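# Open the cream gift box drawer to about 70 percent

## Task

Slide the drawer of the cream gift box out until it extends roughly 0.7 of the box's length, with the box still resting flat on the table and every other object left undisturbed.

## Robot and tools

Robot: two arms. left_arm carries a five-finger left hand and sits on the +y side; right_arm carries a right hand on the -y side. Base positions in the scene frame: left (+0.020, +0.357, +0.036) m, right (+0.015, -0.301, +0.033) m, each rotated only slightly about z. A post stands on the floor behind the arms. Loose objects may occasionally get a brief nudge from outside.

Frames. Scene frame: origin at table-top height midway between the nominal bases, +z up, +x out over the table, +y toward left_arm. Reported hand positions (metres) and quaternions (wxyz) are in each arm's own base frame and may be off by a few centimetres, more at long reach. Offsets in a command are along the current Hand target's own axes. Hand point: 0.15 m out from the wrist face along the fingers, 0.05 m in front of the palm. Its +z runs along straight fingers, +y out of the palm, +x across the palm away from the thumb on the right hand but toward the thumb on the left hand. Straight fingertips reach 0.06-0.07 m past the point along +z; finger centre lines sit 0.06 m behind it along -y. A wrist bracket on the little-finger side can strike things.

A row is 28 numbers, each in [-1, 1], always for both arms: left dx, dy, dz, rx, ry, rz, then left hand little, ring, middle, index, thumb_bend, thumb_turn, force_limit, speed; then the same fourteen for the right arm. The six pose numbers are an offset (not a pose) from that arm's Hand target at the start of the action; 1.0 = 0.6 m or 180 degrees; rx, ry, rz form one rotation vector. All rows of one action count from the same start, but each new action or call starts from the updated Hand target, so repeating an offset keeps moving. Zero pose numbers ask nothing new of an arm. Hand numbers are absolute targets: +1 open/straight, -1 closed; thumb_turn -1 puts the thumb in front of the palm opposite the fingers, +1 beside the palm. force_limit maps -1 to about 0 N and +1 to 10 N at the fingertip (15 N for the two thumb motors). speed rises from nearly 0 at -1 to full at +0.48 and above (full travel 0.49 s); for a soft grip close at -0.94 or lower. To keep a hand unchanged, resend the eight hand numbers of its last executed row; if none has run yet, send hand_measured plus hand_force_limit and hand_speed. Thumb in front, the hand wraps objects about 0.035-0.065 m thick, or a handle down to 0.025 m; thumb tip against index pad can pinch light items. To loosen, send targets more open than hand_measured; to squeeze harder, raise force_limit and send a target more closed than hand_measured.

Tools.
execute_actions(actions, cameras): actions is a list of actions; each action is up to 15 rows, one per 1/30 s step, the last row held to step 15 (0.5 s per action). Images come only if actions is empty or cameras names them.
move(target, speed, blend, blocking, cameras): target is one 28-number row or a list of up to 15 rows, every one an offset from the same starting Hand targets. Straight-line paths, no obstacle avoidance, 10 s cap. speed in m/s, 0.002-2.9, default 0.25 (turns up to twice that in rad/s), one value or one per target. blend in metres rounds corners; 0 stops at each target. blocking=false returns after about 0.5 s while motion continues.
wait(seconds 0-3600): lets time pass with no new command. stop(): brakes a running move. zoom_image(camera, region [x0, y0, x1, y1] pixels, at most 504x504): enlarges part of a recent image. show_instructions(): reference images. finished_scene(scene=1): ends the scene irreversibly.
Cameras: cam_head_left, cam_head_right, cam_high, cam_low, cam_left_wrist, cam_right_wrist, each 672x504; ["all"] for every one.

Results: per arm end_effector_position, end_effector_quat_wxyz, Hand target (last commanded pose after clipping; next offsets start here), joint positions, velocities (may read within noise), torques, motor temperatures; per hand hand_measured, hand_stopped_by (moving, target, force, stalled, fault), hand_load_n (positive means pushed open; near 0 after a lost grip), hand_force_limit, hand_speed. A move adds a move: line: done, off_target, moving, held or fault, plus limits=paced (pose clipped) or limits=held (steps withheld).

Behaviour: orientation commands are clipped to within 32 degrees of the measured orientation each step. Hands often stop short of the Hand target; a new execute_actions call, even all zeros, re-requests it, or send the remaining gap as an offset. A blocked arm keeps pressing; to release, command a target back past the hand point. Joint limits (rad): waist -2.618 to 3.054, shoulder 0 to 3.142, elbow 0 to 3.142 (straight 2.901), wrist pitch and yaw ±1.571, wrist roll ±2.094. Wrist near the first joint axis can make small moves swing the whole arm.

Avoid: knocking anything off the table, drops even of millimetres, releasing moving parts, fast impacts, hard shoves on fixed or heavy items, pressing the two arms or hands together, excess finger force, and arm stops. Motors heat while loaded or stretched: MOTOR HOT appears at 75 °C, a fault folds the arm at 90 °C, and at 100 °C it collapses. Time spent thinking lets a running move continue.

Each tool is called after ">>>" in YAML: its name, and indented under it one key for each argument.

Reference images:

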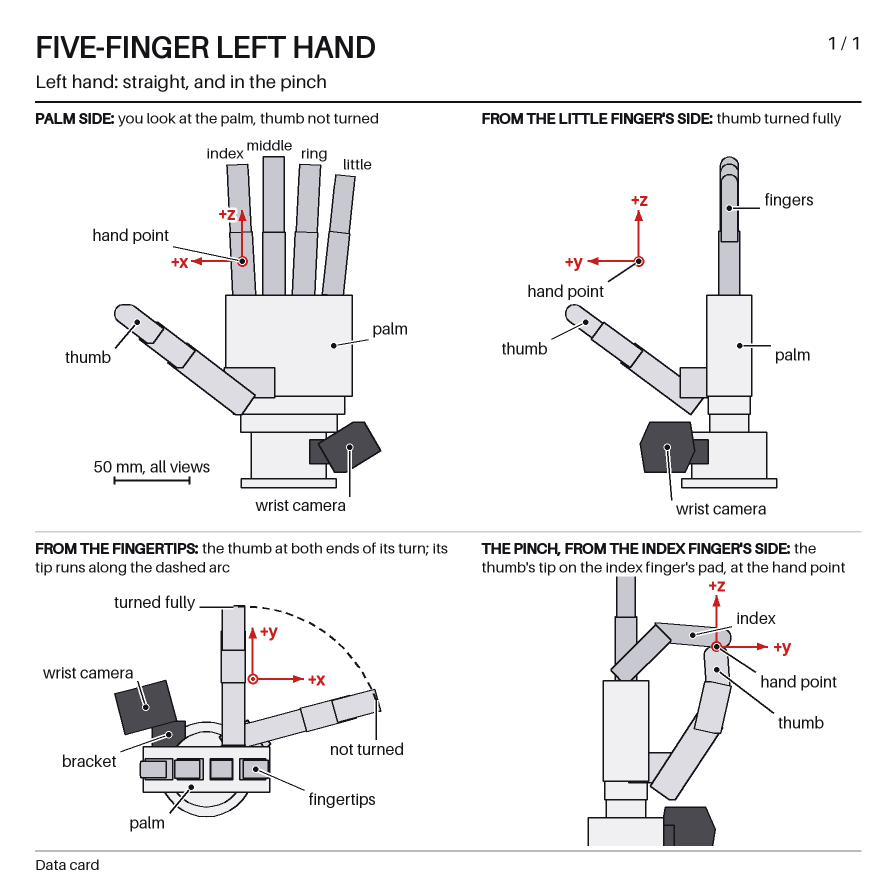

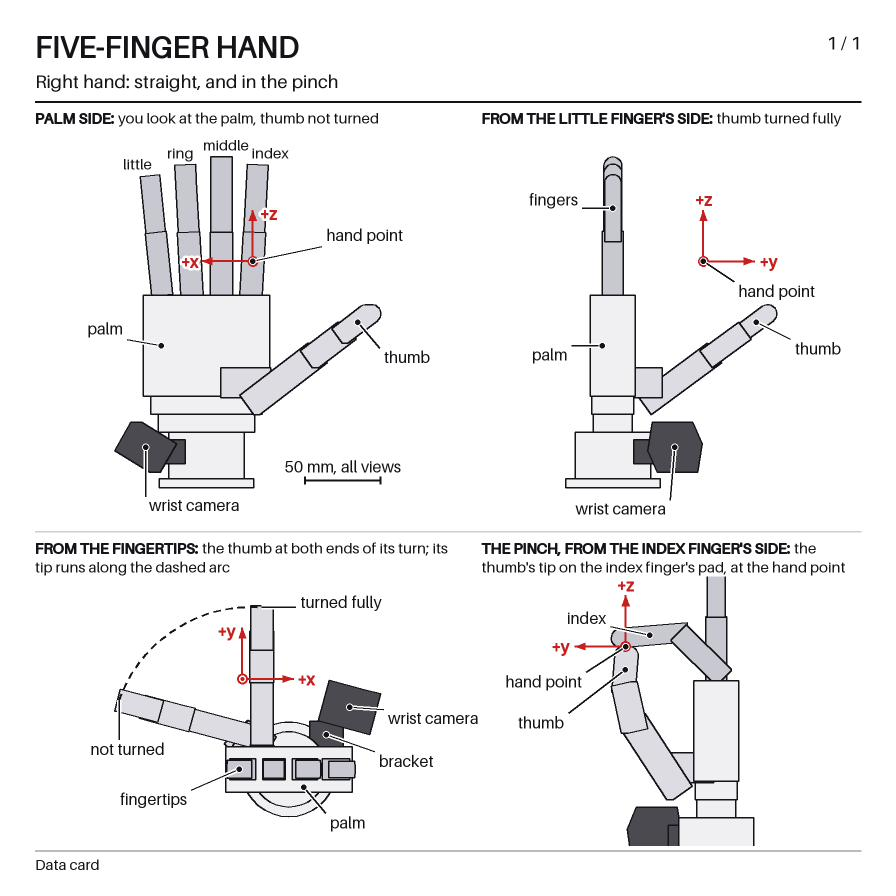

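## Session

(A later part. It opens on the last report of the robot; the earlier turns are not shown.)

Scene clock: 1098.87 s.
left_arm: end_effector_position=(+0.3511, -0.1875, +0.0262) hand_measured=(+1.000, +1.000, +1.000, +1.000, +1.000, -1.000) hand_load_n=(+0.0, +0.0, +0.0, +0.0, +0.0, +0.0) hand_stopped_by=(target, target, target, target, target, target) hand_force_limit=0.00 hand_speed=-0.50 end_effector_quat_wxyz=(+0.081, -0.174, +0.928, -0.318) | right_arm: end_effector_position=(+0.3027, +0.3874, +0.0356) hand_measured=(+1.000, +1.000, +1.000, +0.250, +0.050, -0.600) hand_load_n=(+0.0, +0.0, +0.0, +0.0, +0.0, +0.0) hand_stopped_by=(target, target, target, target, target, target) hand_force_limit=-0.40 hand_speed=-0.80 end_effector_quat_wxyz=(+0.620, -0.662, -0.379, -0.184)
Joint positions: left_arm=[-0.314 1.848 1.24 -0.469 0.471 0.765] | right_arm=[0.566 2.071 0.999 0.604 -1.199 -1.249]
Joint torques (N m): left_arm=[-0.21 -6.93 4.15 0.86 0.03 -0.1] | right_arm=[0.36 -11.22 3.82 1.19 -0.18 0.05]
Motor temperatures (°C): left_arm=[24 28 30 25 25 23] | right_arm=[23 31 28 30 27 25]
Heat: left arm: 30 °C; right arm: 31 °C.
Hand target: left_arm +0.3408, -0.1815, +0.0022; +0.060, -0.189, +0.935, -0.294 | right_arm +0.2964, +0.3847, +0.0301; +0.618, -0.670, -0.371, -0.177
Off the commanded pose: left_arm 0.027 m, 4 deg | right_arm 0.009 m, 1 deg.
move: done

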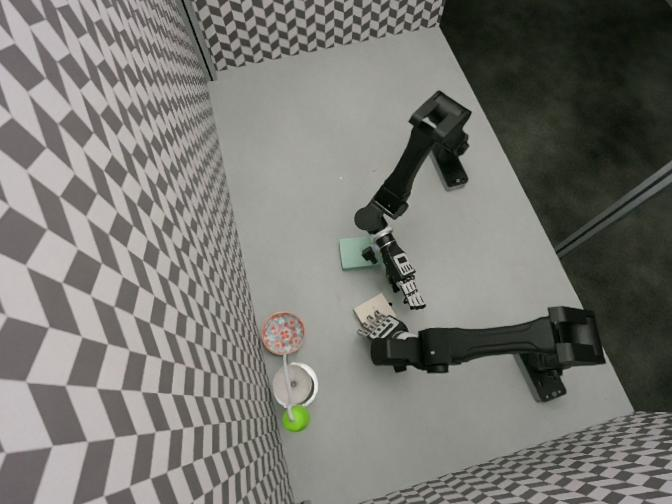

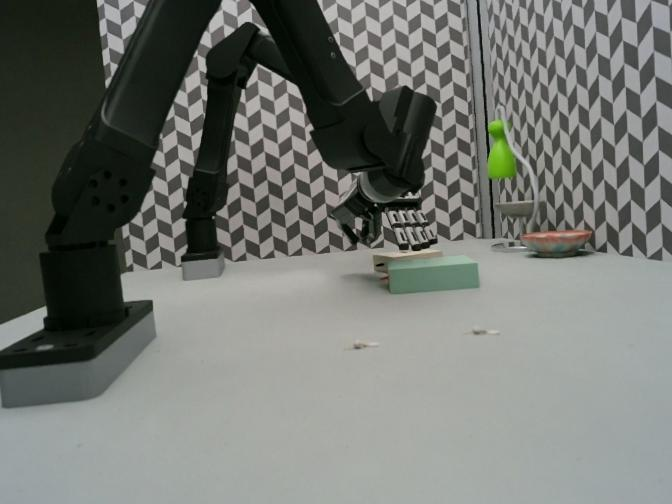

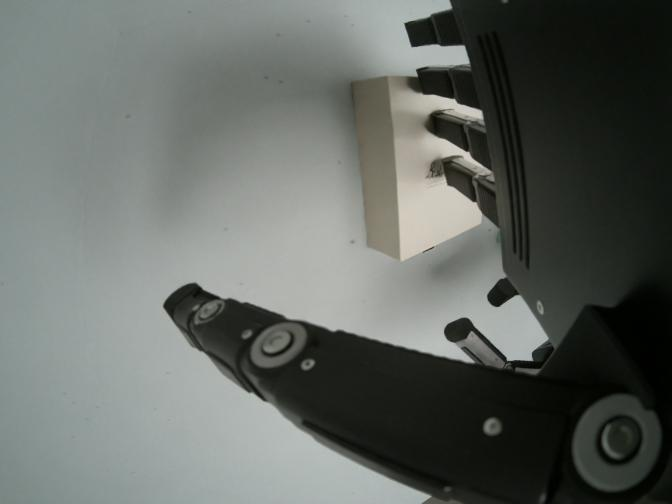

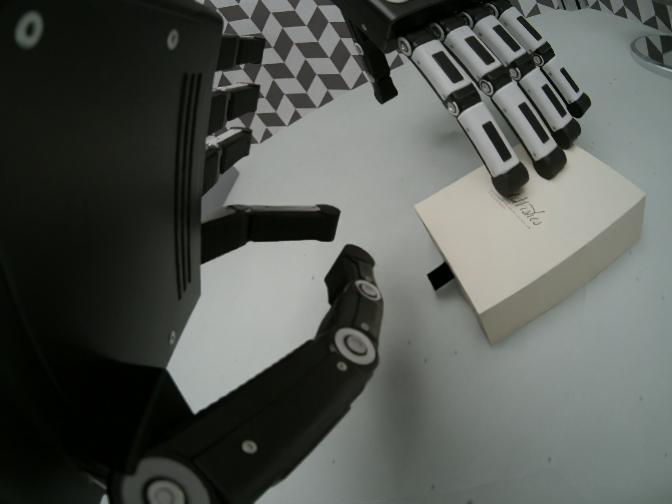

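>>> move:
  target: [0, 0, 0, 0, 0, 0, 1, 1, 1, 1, 1, -1, 0, -0.5, -0.0306, 0.0467, 0.0070, 0, 0, 0, 1, 1, 1, 0.2, 0.05, -0.6, -0.4, -0.8]
  speed: 0.06
  cameras: ["cam_high", "cam_low", "cam_left_wrist", "cam_right_wrist"]

>>> zoom_image:
  camera: "cam_right_wrist"
  region: [280, 150, 520, 330]

>>> zoom_image:
  camera: "cam_high"
  region: [340, 250, 440, 350]

>>> zoom_image:
  camera: "cam_low"
  region: [320, 215, 420, 290]

Scene clock: 1120.50 s.
left_arm: end_effector_position=(+0.3511, -0.1875, +0.0262) hand_measured=(+1.000, +1.000, +1.000, +1.000, +1.000, -1.000) hand_load_n=(+0.0, +0.0, +0.0, +0.0, +0.0, +0.0) hand_stopped_by=(target, target, target, target, target, target) hand_force_limit=0.00 hand_speed=-0.50 end_effector_quat_wxyz=(+0.081, -0.174, +0.928, -0.318) | right_arm: end_effector_position=(+0.3069, +0.3900, +0.0167) hand_measured=(+1.000, +1.000, +1.000, +0.200, +0.050, -0.600) hand_load_n=(+0.0, +0.0, +0.0, +0.0, +0.0, +0.0) hand_stopped_by=(target, target, target, target, target, target) hand_force_limit=-0.40 hand_speed=-0.80 end_effector_quat_wxyz=(+0.620, -0.658, -0.383, -0.192)
Joint positions: left_arm=[-0.314 1.848 1.24 -0.469 0.471 0.765] | right_arm=[0.566 2.144 0.999 0.696 -1.198 -1.249]
Joint torques (N m): left_arm=[-0.21 -6.97 4.16 0.86 0.03 -0.09] | right_arm=[-0.43 -8.1 4.51 1.2 -0.25 -0.06]
Heat: left arm: 30 °C; right arm: 32 °C.
Hand target: left_arm +0.3408, -0.1815, +0.0022; +0.060, -0.189, +0.935, -0.294 | right_arm +0.3035, +0.3848, -0.0028; +0.618, -0.669, -0.371, -0.178
Off the commanded pose: left_arm 0.027 m, 4 deg | right_arm 0.021 m, 3 deg.
move: off_target (right_arm)

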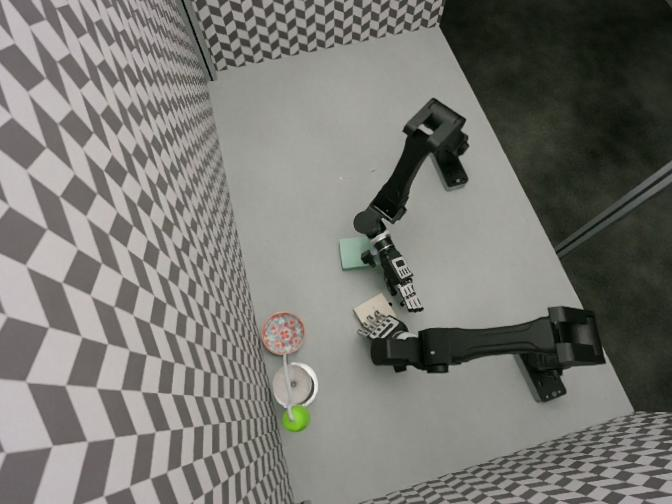

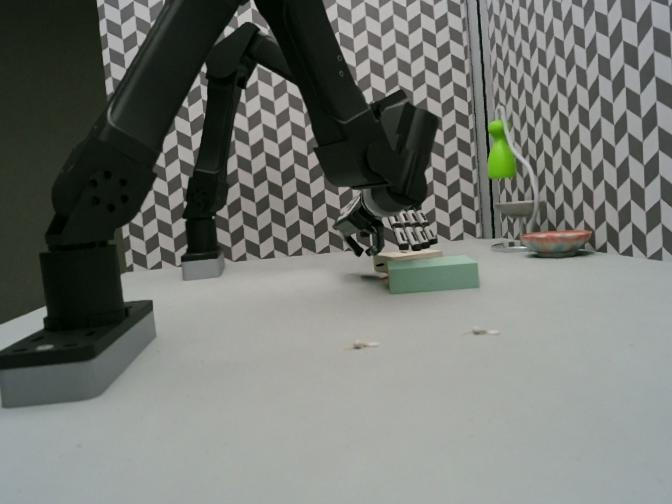

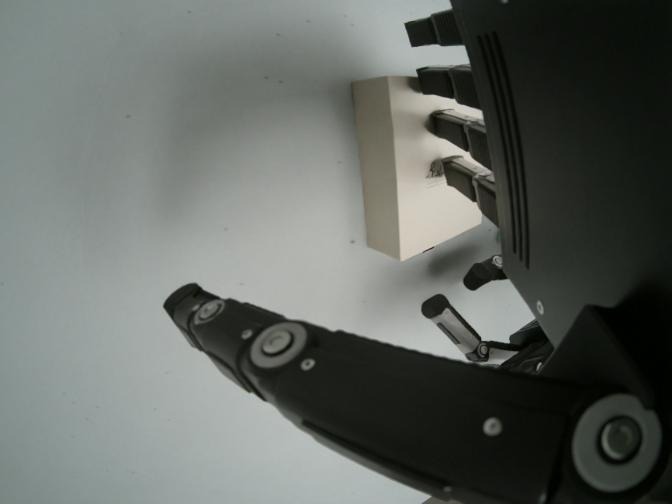

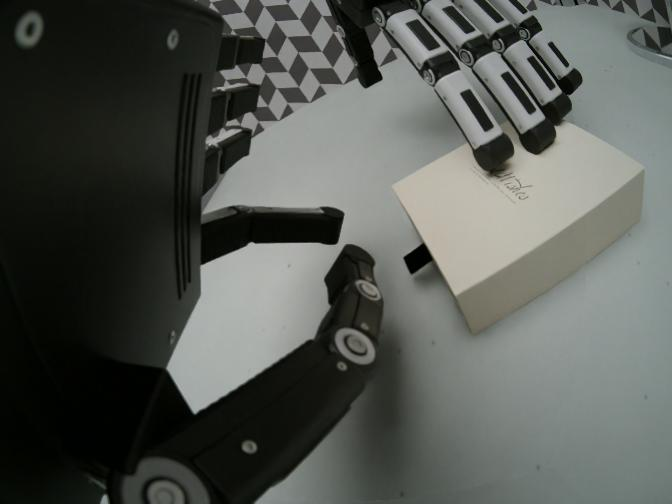

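Scaled by 2.100 from the camera's image (finer frame: 960x720).

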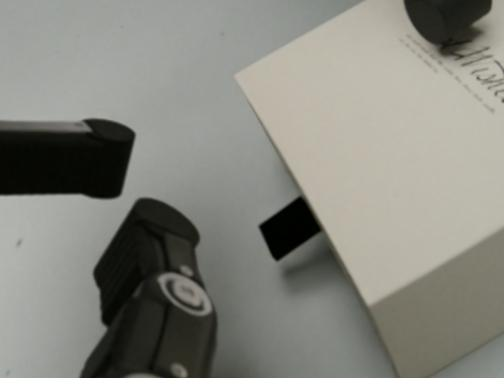

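Scaled by 5.040 from the camera's image (finer frame: 960x720).

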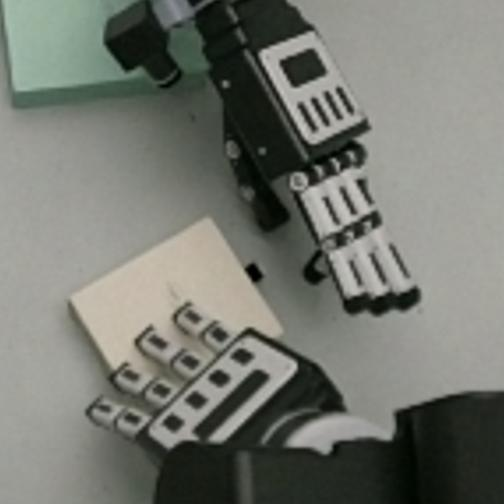

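Scaled by 5.040 from the camera's image (finer frame: 960x720).

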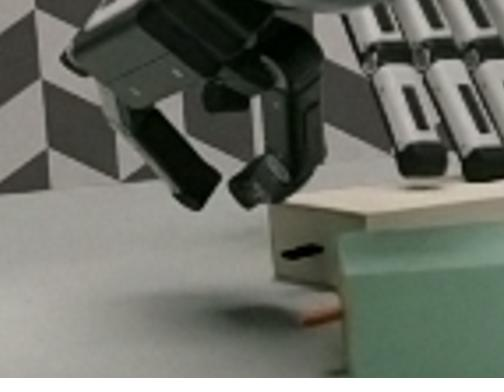

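>>> move:
  target: [0, 0, 0, 0, 0, 0, 1, 1, 1, 1, 1, -1, 0, -0.5, -0.0148, 0.0273, -0.0103, 0, 0, 0.0556, 1, 1, 1, 0.2, 0.05, -0.6, -0.4, -0.8]
  speed: 0.05
  cameras: ["cam_high", "cam_low", "cam_left_wrist", "cam_right_wrist"]

>>> zoom_image:
  camera: "cam_right_wrist"
  region: [280, 150, 520, 330]

>>> zoom_image:
  camera: "cam_high"
  region: [340, 250, 440, 350]

>>> zoom_image:
  camera: "cam_low"
  region: [320, 215, 420, 290]

Scene clock: 1175.83 s.
left_arm: end_effector_position=(+0.3511, -0.1875, +0.0262) hand_measured=(+1.000, +1.000, +1.000, +1.000, +1.000, -1.000) hand_load_n=(+0.0, -0.5, +0.0, +0.0, +0.0, +0.0) hand_stopped_by=(target, target, target, target, target, target) hand_force_limit=0.00 hand_speed=-0.50 end_effector_quat_wxyz=(+0.081, -0.174, +0.928, -0.318) | right_arm: end_effector_position=(+0.3144, +0.3804, -0.0015) hand_measured=(+1.000, +1.000, +1.000, +0.200, +0.050, -0.600) hand_load_n=(+0.0, +0.0, +0.0, +0.0, +0.0, +0.0) hand_stopped_by=(target, target, target, target, target, target) hand_force_limit=-0.40 hand_speed=-0.80 end_effector_quat_wxyz=(-0.631, +0.687, +0.328, +0.148)
Joint positions: left_arm=[-0.314 1.848 1.24 -0.469 0.471 0.765] | right_arm=[0.53 2.21 1.044 0.686 -1.219 -1.13]
Joint torques (N m): left_arm=[-0.23 -6.95 4.16 0.85 0.04 -0.09] | right_arm=[-0.38 -8.16 6.48 0.93 -0.36 0.06]
Heat: left arm: 29 °C; right arm: 34 °C.
Hand target: left_arm +0.3408, -0.1815, +0.0022; +0.060, -0.189, +0.935, -0.294 | right_arm +0.3108, +0.3770, -0.0195; -0.631, +0.699, +0.311, +0.123
Off the commanded pose: left_arm 0.027 m, 4 deg | right_arm 0.018 m, 4 deg.
move: off_target (right_arm)

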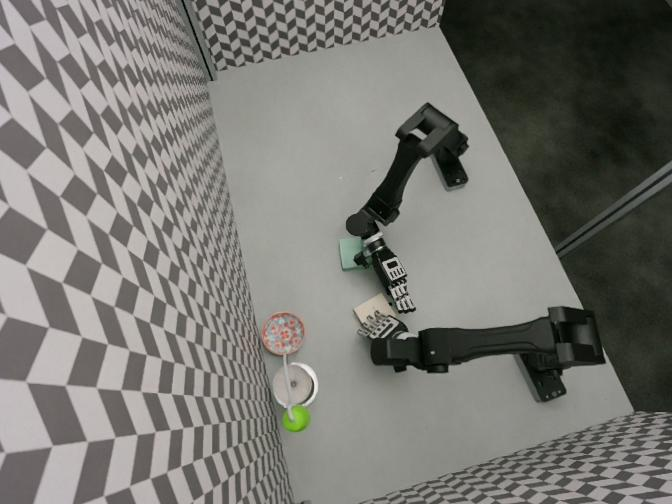

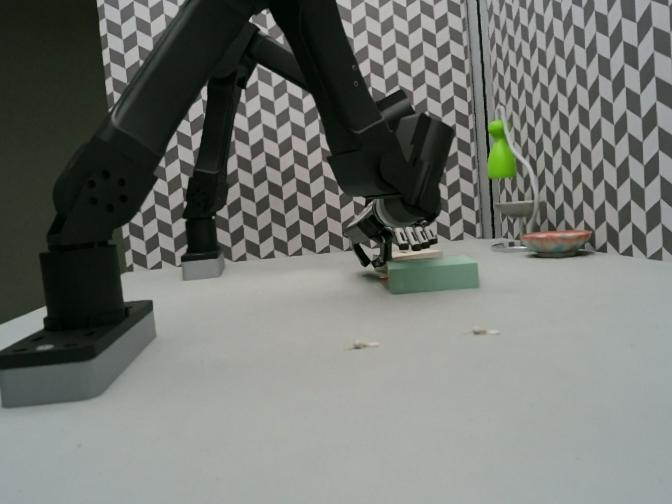

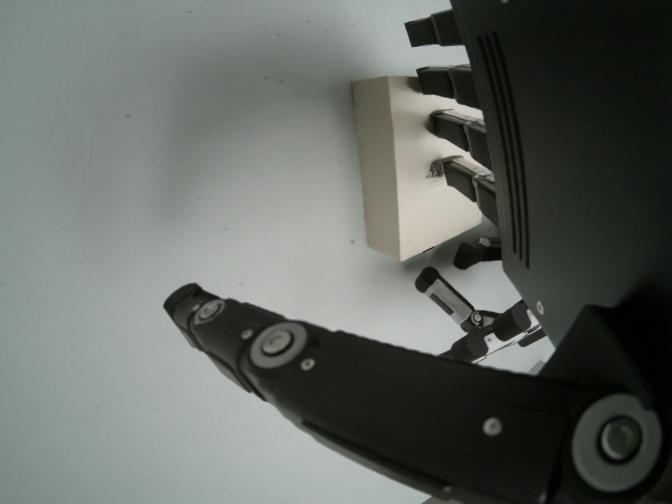

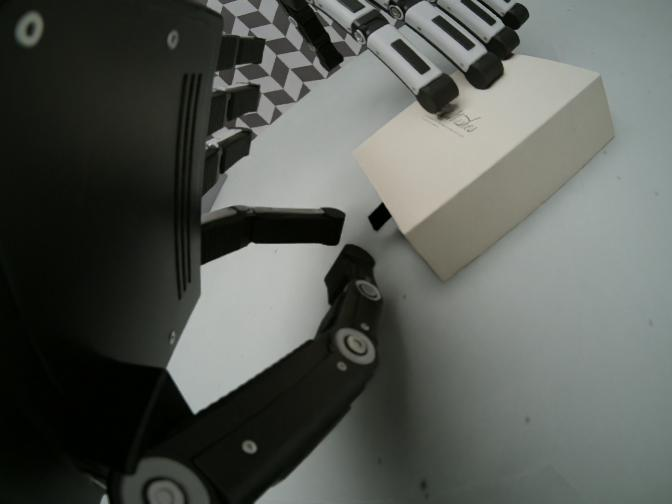

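Scaled by 2.100 from the camera's image (finer frame: 960x720).

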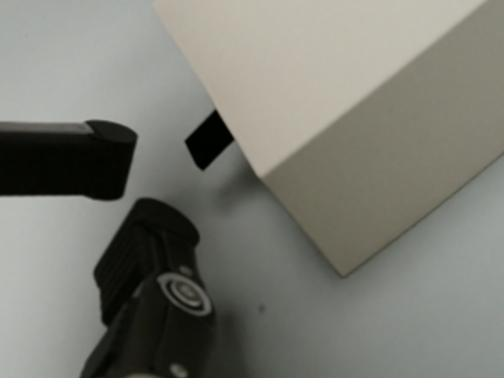

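Scaled by 5.040 from the camera's image (finer frame: 960x720).

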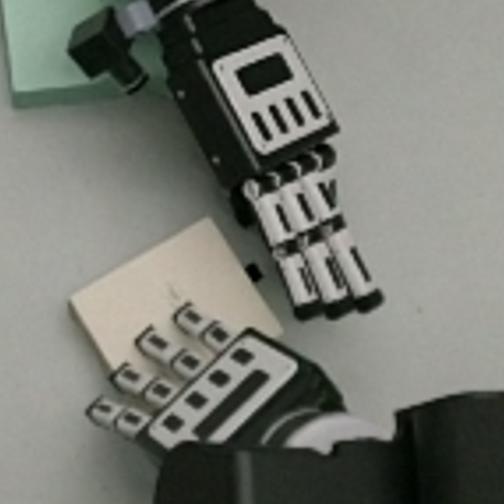

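Scaled by 5.040 from the camera's image (finer frame: 960x720).

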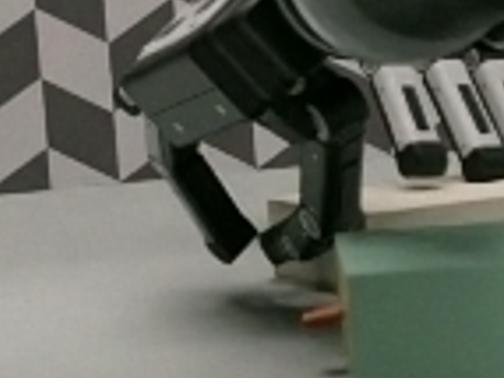

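>>> move:
  target: [0, 0, 0, 0, 0, 0, 1, 1, 1, 1, 1, -1, 0, -0.5, 0.0083, 0.0113, 0.0130, 0, 0, 0, 1, 1, 1, 0.2, 0.05, -0.6, -0.4, -0.8]
  speed: 0.05
  cameras: ["cam_high", "cam_low", "cam_left_wrist", "cam_right_wrist"]

>>> zoom_image:
  camera: "cam_right_wrist"
  region: [300, 170, 460, 290]

>>> zoom_image:
  camera: "cam_high"
  region: [360, 260, 420, 330]

>>> zoom_image:
  camera: "cam_low"
  region: [340, 235, 400, 285]

>>> zoom_image:
  camera: "cam_left_wrist"
  region: [380, 190, 510, 310]

Scene clock: 1198.37 s.
left_arm: end_effector_position=(+0.3511, -0.1875, +0.0262) hand_measured=(+1.000, +1.000, +1.000, +1.000, +1.000, -1.000) hand_load_n=(+0.0, +0.0, +0.0, +0.0, +0.0, +0.0) hand_stopped_by=(target, target, target, target, target, target) hand_force_limit=0.00 hand_speed=-0.50 end_effector_quat_wxyz=(+0.081, -0.174, +0.928, -0.318) | right_arm: end_effector_position=(+0.3219, +0.3861, -0.0046) hand_measured=(+1.000, +1.000, +1.000, +0.200, +0.050, -0.600) hand_load_n=(+0.0, +0.0, +0.0, +0.0, +0.0, +0.0) hand_stopped_by=(target, target, target, target, target, target) hand_force_limit=-0.40 hand_speed=-0.80 end_effector_quat_wxyz=(-0.633, +0.687, +0.326, +0.146)
Joint positions: left_arm=[-0.314 1.848 1.24 -0.469 0.471 0.765] | right_arm=[0.532 2.245 1.089 0.686 -1.22 -1.116]
Joint torques (N m): left_arm=[-0.24 -6.94 4.19 0.85 0.03 -0.08] | right_arm=[0.4 -8.47 6.6 0.93 -0.26 0.06]
Heat: left arm: 29 °C; right arm: 32 °C.
Hand target: left_arm +0.3408, -0.1815, +0.0022; +0.060, -0.189, +0.935, -0.294 | right_arm +0.3169, +0.3859, -0.0233; -0.632, +0.699, +0.311, +0.123
Off the commanded pose: left_arm 0.027 m, 4 deg | right_arm 0.020 m, 3 deg.
move: off_target (right_arm)

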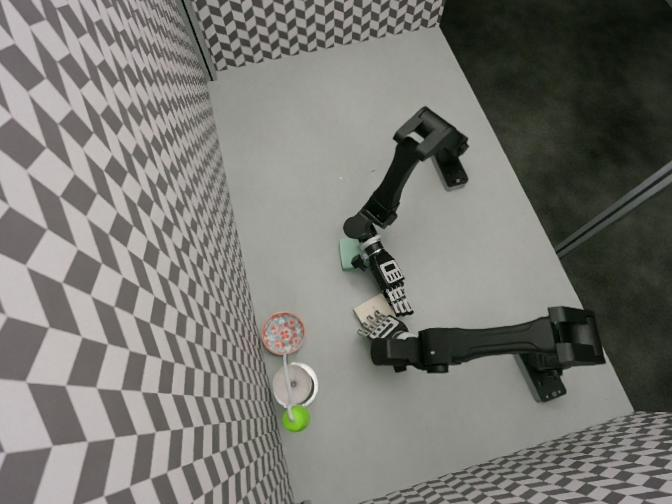

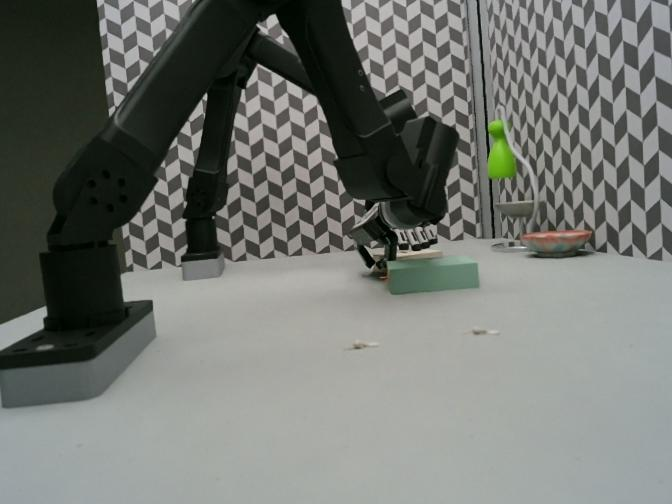

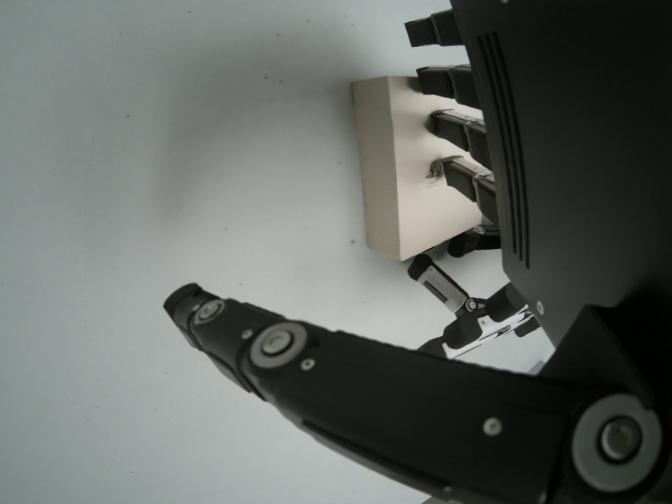

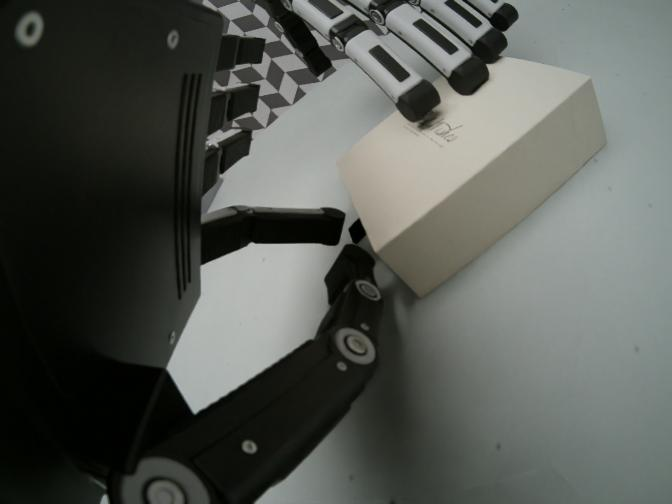

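Scaled by 3.150 from the camera's image (finer frame: 960x720).

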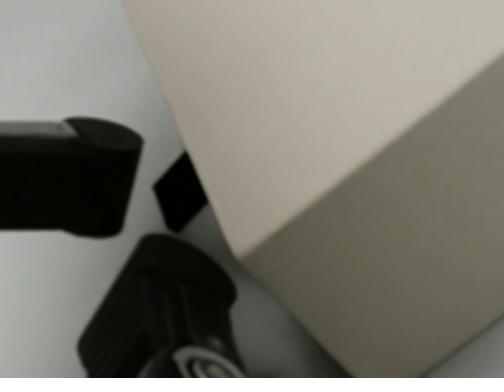

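Scaled by 7.200 from the camera's image (finer frame: 960x720).

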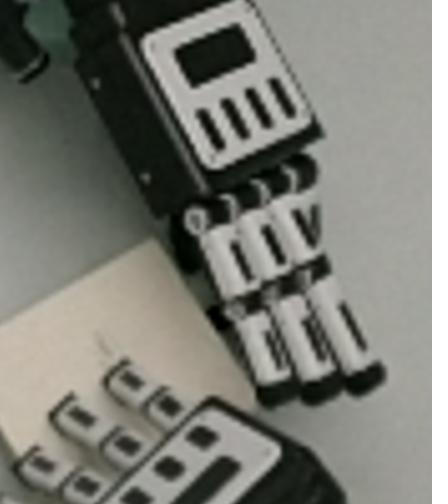

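Scaled by 8.400 from the camera's image (finer frame: 960x720).

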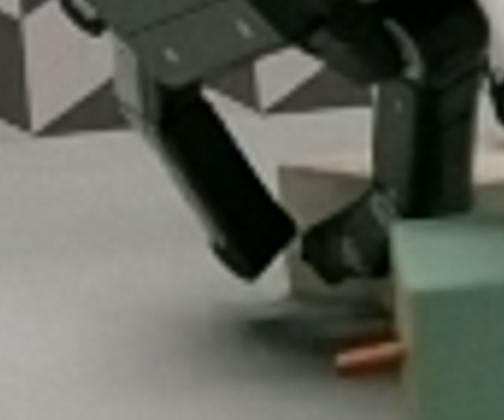

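Scaled by 3.877 from the camera's image (finer frame: 960x720).

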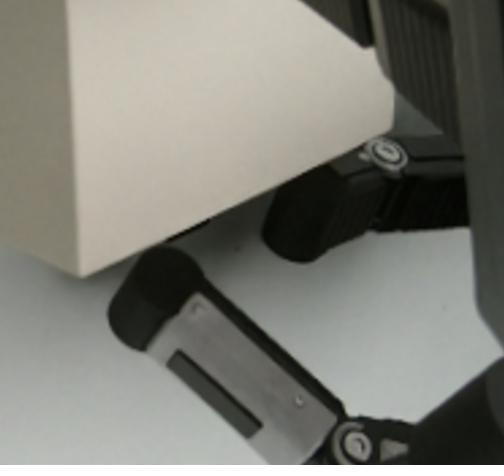

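>>> move:
  target: [0, 0, 0, 0, 0, 0, 1, 1, 1, 1, 1, -1, 0, -0.5, -0.0055, 0.0011, 0.0103, 0, 0, 0, 1, 1, 1, 0.2, 0.05, -0.6, -0.4, -0.8]
  speed: 0.05
  cameras: ["cam_high", "cam_low", "cam_left_wrist", "cam_right_wrist"]

>>> zoom_image:
  camera: "cam_right_wrist"
  region: [300, 170, 460, 290]

>>> zoom_image:
  camera: "cam_low"
  region: [340, 235, 400, 285]

>>> zoom_image:
  camera: "cam_left_wrist"
  region: [380, 190, 510, 310]

Scene clock: 1217.93 s.
left_arm: end_effector_position=(+0.3511, -0.1875, +0.0262) hand_measured=(+1.000, +1.000, +1.000, +1.000, +1.000, -1.000) hand_load_n=(+0.0, +0.0, +0.0, +0.0, +0.0, +0.0) hand_stopped_by=(target, target, target, target, target, target) hand_force_limit=0.00 hand_speed=-0.50 end_effector_quat_wxyz=(+0.081, -0.174, +0.928, -0.318) | right_arm: end_effector_position=(+0.3139, +0.3913, -0.0101) hand_measured=(+1.000, +1.000, +1.000, +0.200, +0.050, -0.600) hand_load_n=(+0.0, +0.0, +0.0, +0.0, +0.0, +0.0) hand_stopped_by=(target, target, target, target, target, target) hand_force_limit=-0.40 hand_speed=-0.80 end_effector_quat_wxyz=(-0.634, +0.689, +0.324, +0.134)
Joint positions: left_arm=[-0.314 1.848 1.24 -0.469 0.471 0.765] | right_arm=[0.551 2.258 1.089 0.693 -1.214 -1.098]
Joint torques (N m): left_arm=[-0.25 -6.95 4.18 0.86 0.04 -0.09] | right_arm=[0.1 -8.51 6.19 1.19 -0.18 0.07]
Heat: left arm: 29 °C; right arm: 32 °C.
Hand target: left_arm +0.3408, -0.1815, +0.0022; +0.060, -0.189, +0.935, -0.294 | right_arm +0.3133, +0.3909, -0.0269; -0.631, +0.699, +0.312, +0.123
Off the commanded pose: left_arm 0.027 m, 4 deg | right_arm 0.017 m, 2 deg.
move: off_target (right_arm)

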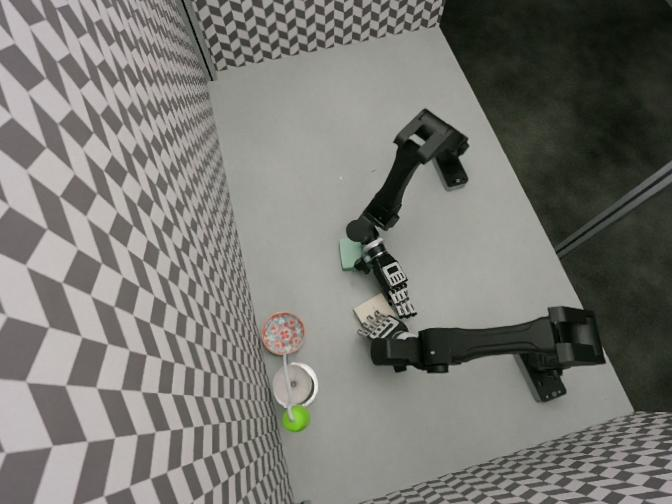

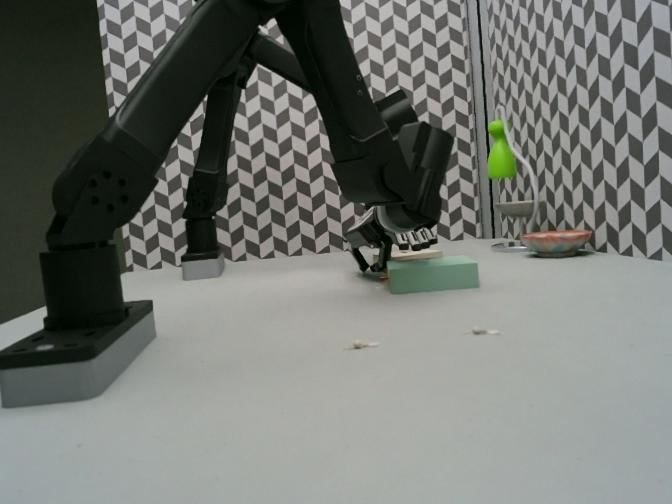

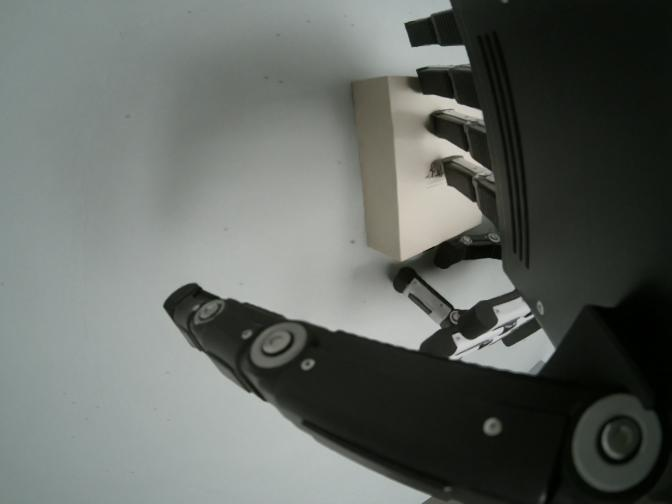

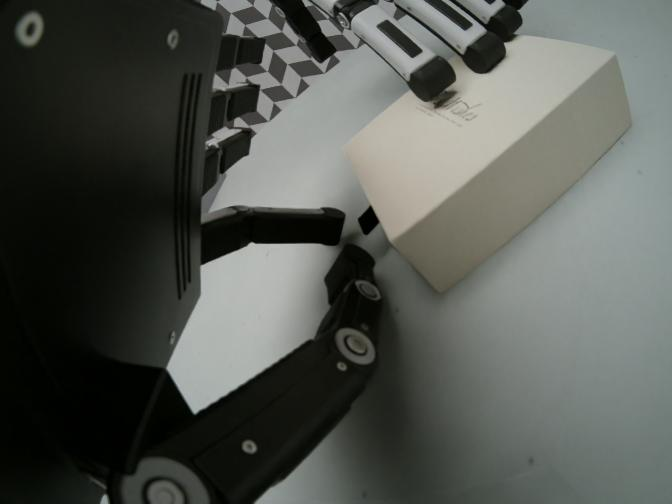

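Scaled by 3.150 from the camera's image (finer frame: 960x720).

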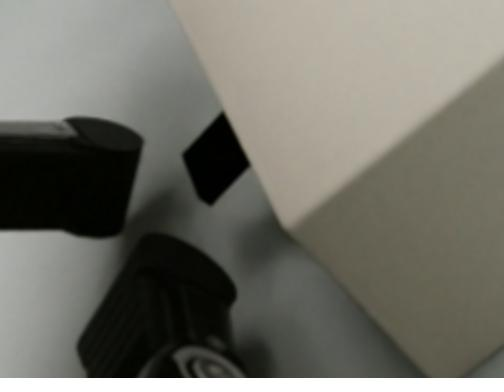

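Scaled by 8.400 from the camera's image (finer frame: 960x720).

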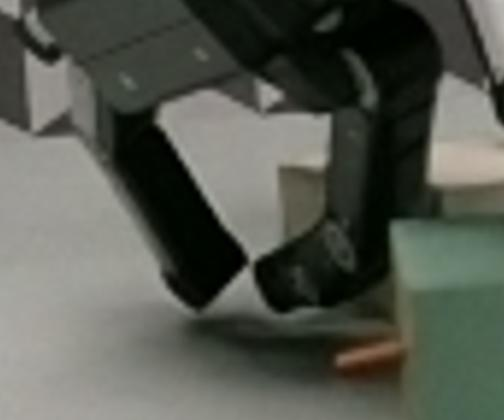

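Scaled by 3.877 from the camera's image (finer frame: 960x720).

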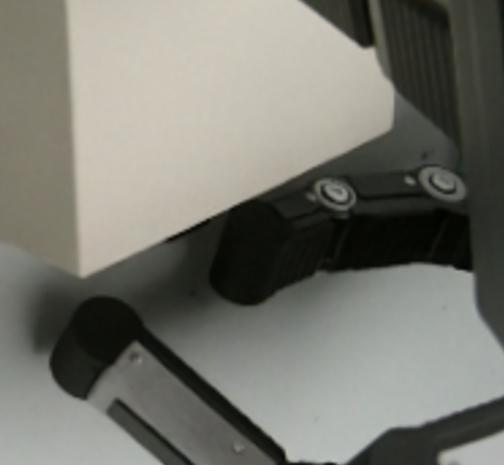

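>>> move:
  target: [0, 0, 0, 0, 0, 0, 1, 1, 1, 1, 1, -1, 0, -0.5, 0.0079, 0.0067, -0.0055, 0, 0, 0, 1, 1, 1, 0.2, 0.05, -0.6, -0.4, -0.8]
  speed: 0.05
  cameras: ["cam_high", "cam_low", "cam_left_wrist", "cam_right_wrist"]

>>> zoom_image:
  camera: "cam_right_wrist"
  region: [300, 170, 460, 290]

>>> zoom_image:
  camera: "cam_low"
  region: [340, 235, 400, 285]

>>> zoom_image:
  camera: "cam_left_wrist"
  region: [380, 190, 510, 310]

Scene clock: 1282.87 s.
left_arm: end_effector_position=(+0.3511, -0.1875, +0.0262) hand_measured=(+1.000, +1.000, +1.000, +1.000, +1.000, -1.000) hand_load_n=(+0.0, +0.0, +0.0, -0.5, +0.0, +0.0) hand_stopped_by=(target, target, target, target, target, target) hand_force_limit=0.00 hand_speed=-0.50 end_effector_quat_wxyz=(+0.081, -0.174, +0.928, -0.318) | right_arm: end_effector_position=(+0.3225, +0.3921, -0.0073) hand_measured=(+1.000, +1.000, +1.000, +0.200, +0.050, -0.600) hand_load_n=(+0.0, +0.0, +0.0, +0.0, +0.0, +0.0) hand_stopped_by=(target, target, target, target, target, target) hand_force_limit=-0.40 hand_speed=-0.80 end_effector_quat_wxyz=(-0.634, +0.687, +0.325, +0.142)
Joint positions: left_arm=[-0.314 1.848 1.24 -0.469 0.471 0.765] | right_arm=[0.543 2.266 1.112 0.693 -1.214 -1.098]
Joint torques (N m): left_arm=[-0.23 -6.97 4.18 0.85 0.03 -0.08] | right_arm=[-0.28 -8.59 6.46 0.93 -0.27 -0.07]
Heat: left arm: 29 °C; right arm: 34 °C.
Hand target: left_arm +0.3408, -0.1815, +0.0022; +0.060, -0.189, +0.935, -0.294 | right_arm +0.3201, +0.3890, -0.0268; -0.632, +0.699, +0.312, +0.123
Off the commanded pose: left_arm 0.027 m, 4 deg | right_arm 0.020 m, 3 deg.
move: off_target (right_arm)

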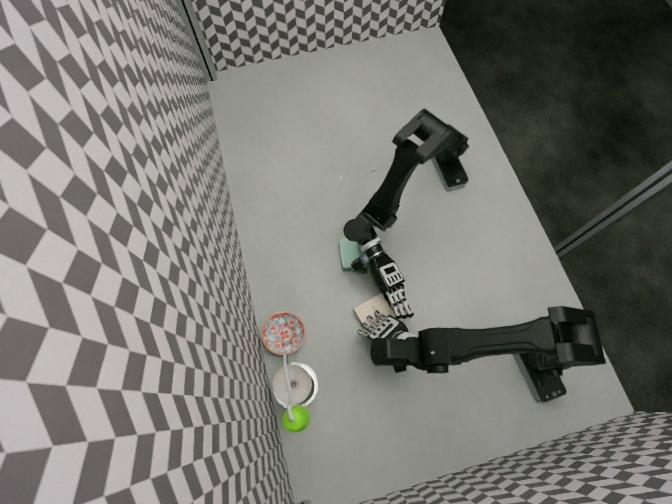

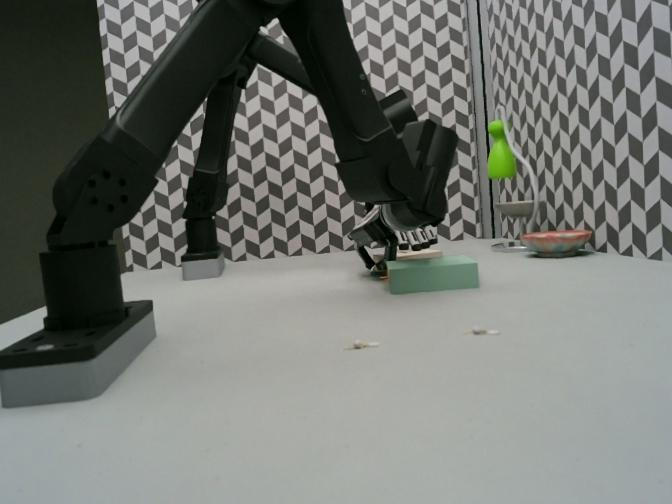

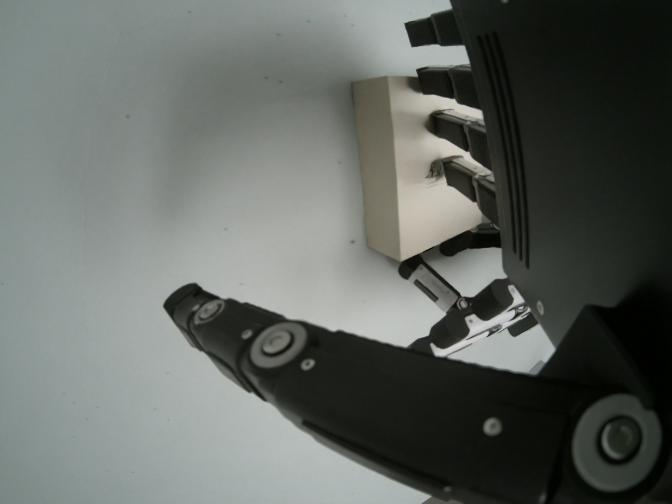

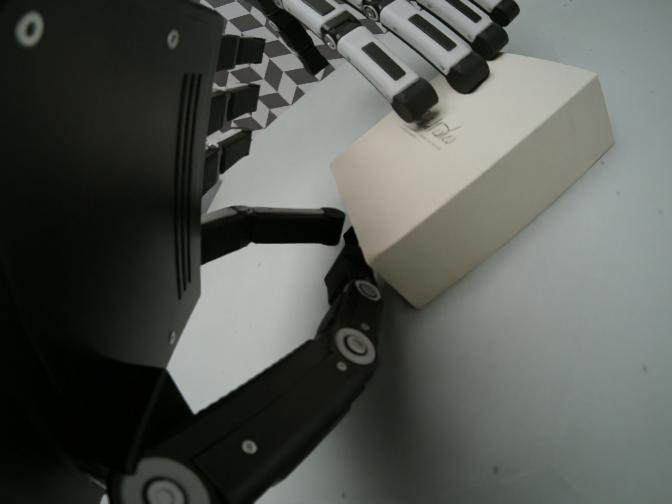

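Scaled by 3.150 from the camera's image (finer frame: 960x720).

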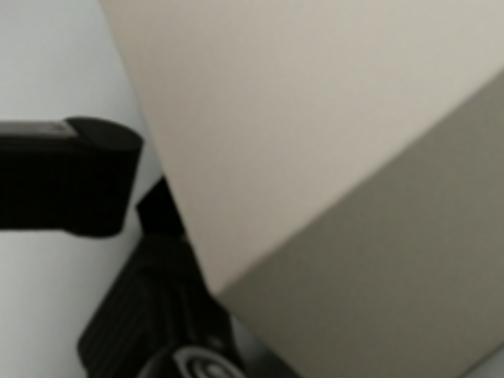

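Scaled by 8.400 from the camera's image (finer frame: 960x720).

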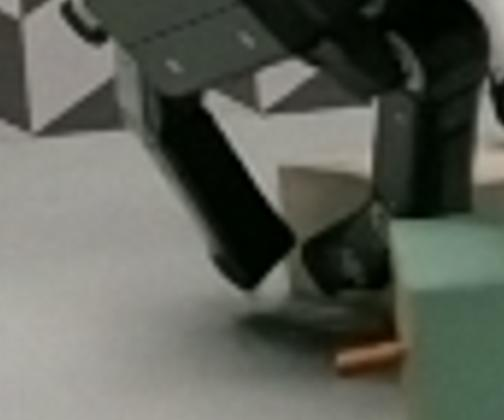

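Scaled by 3.877 from the camera's image (finer frame: 960x720).

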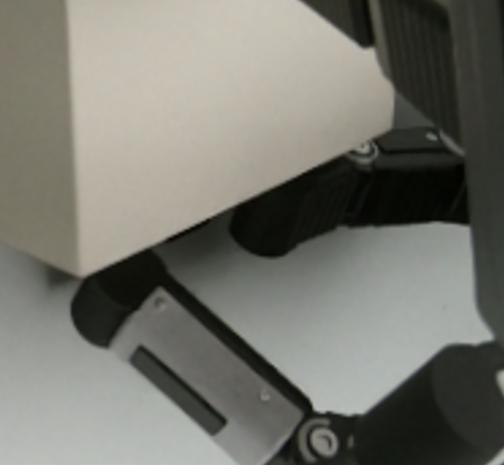

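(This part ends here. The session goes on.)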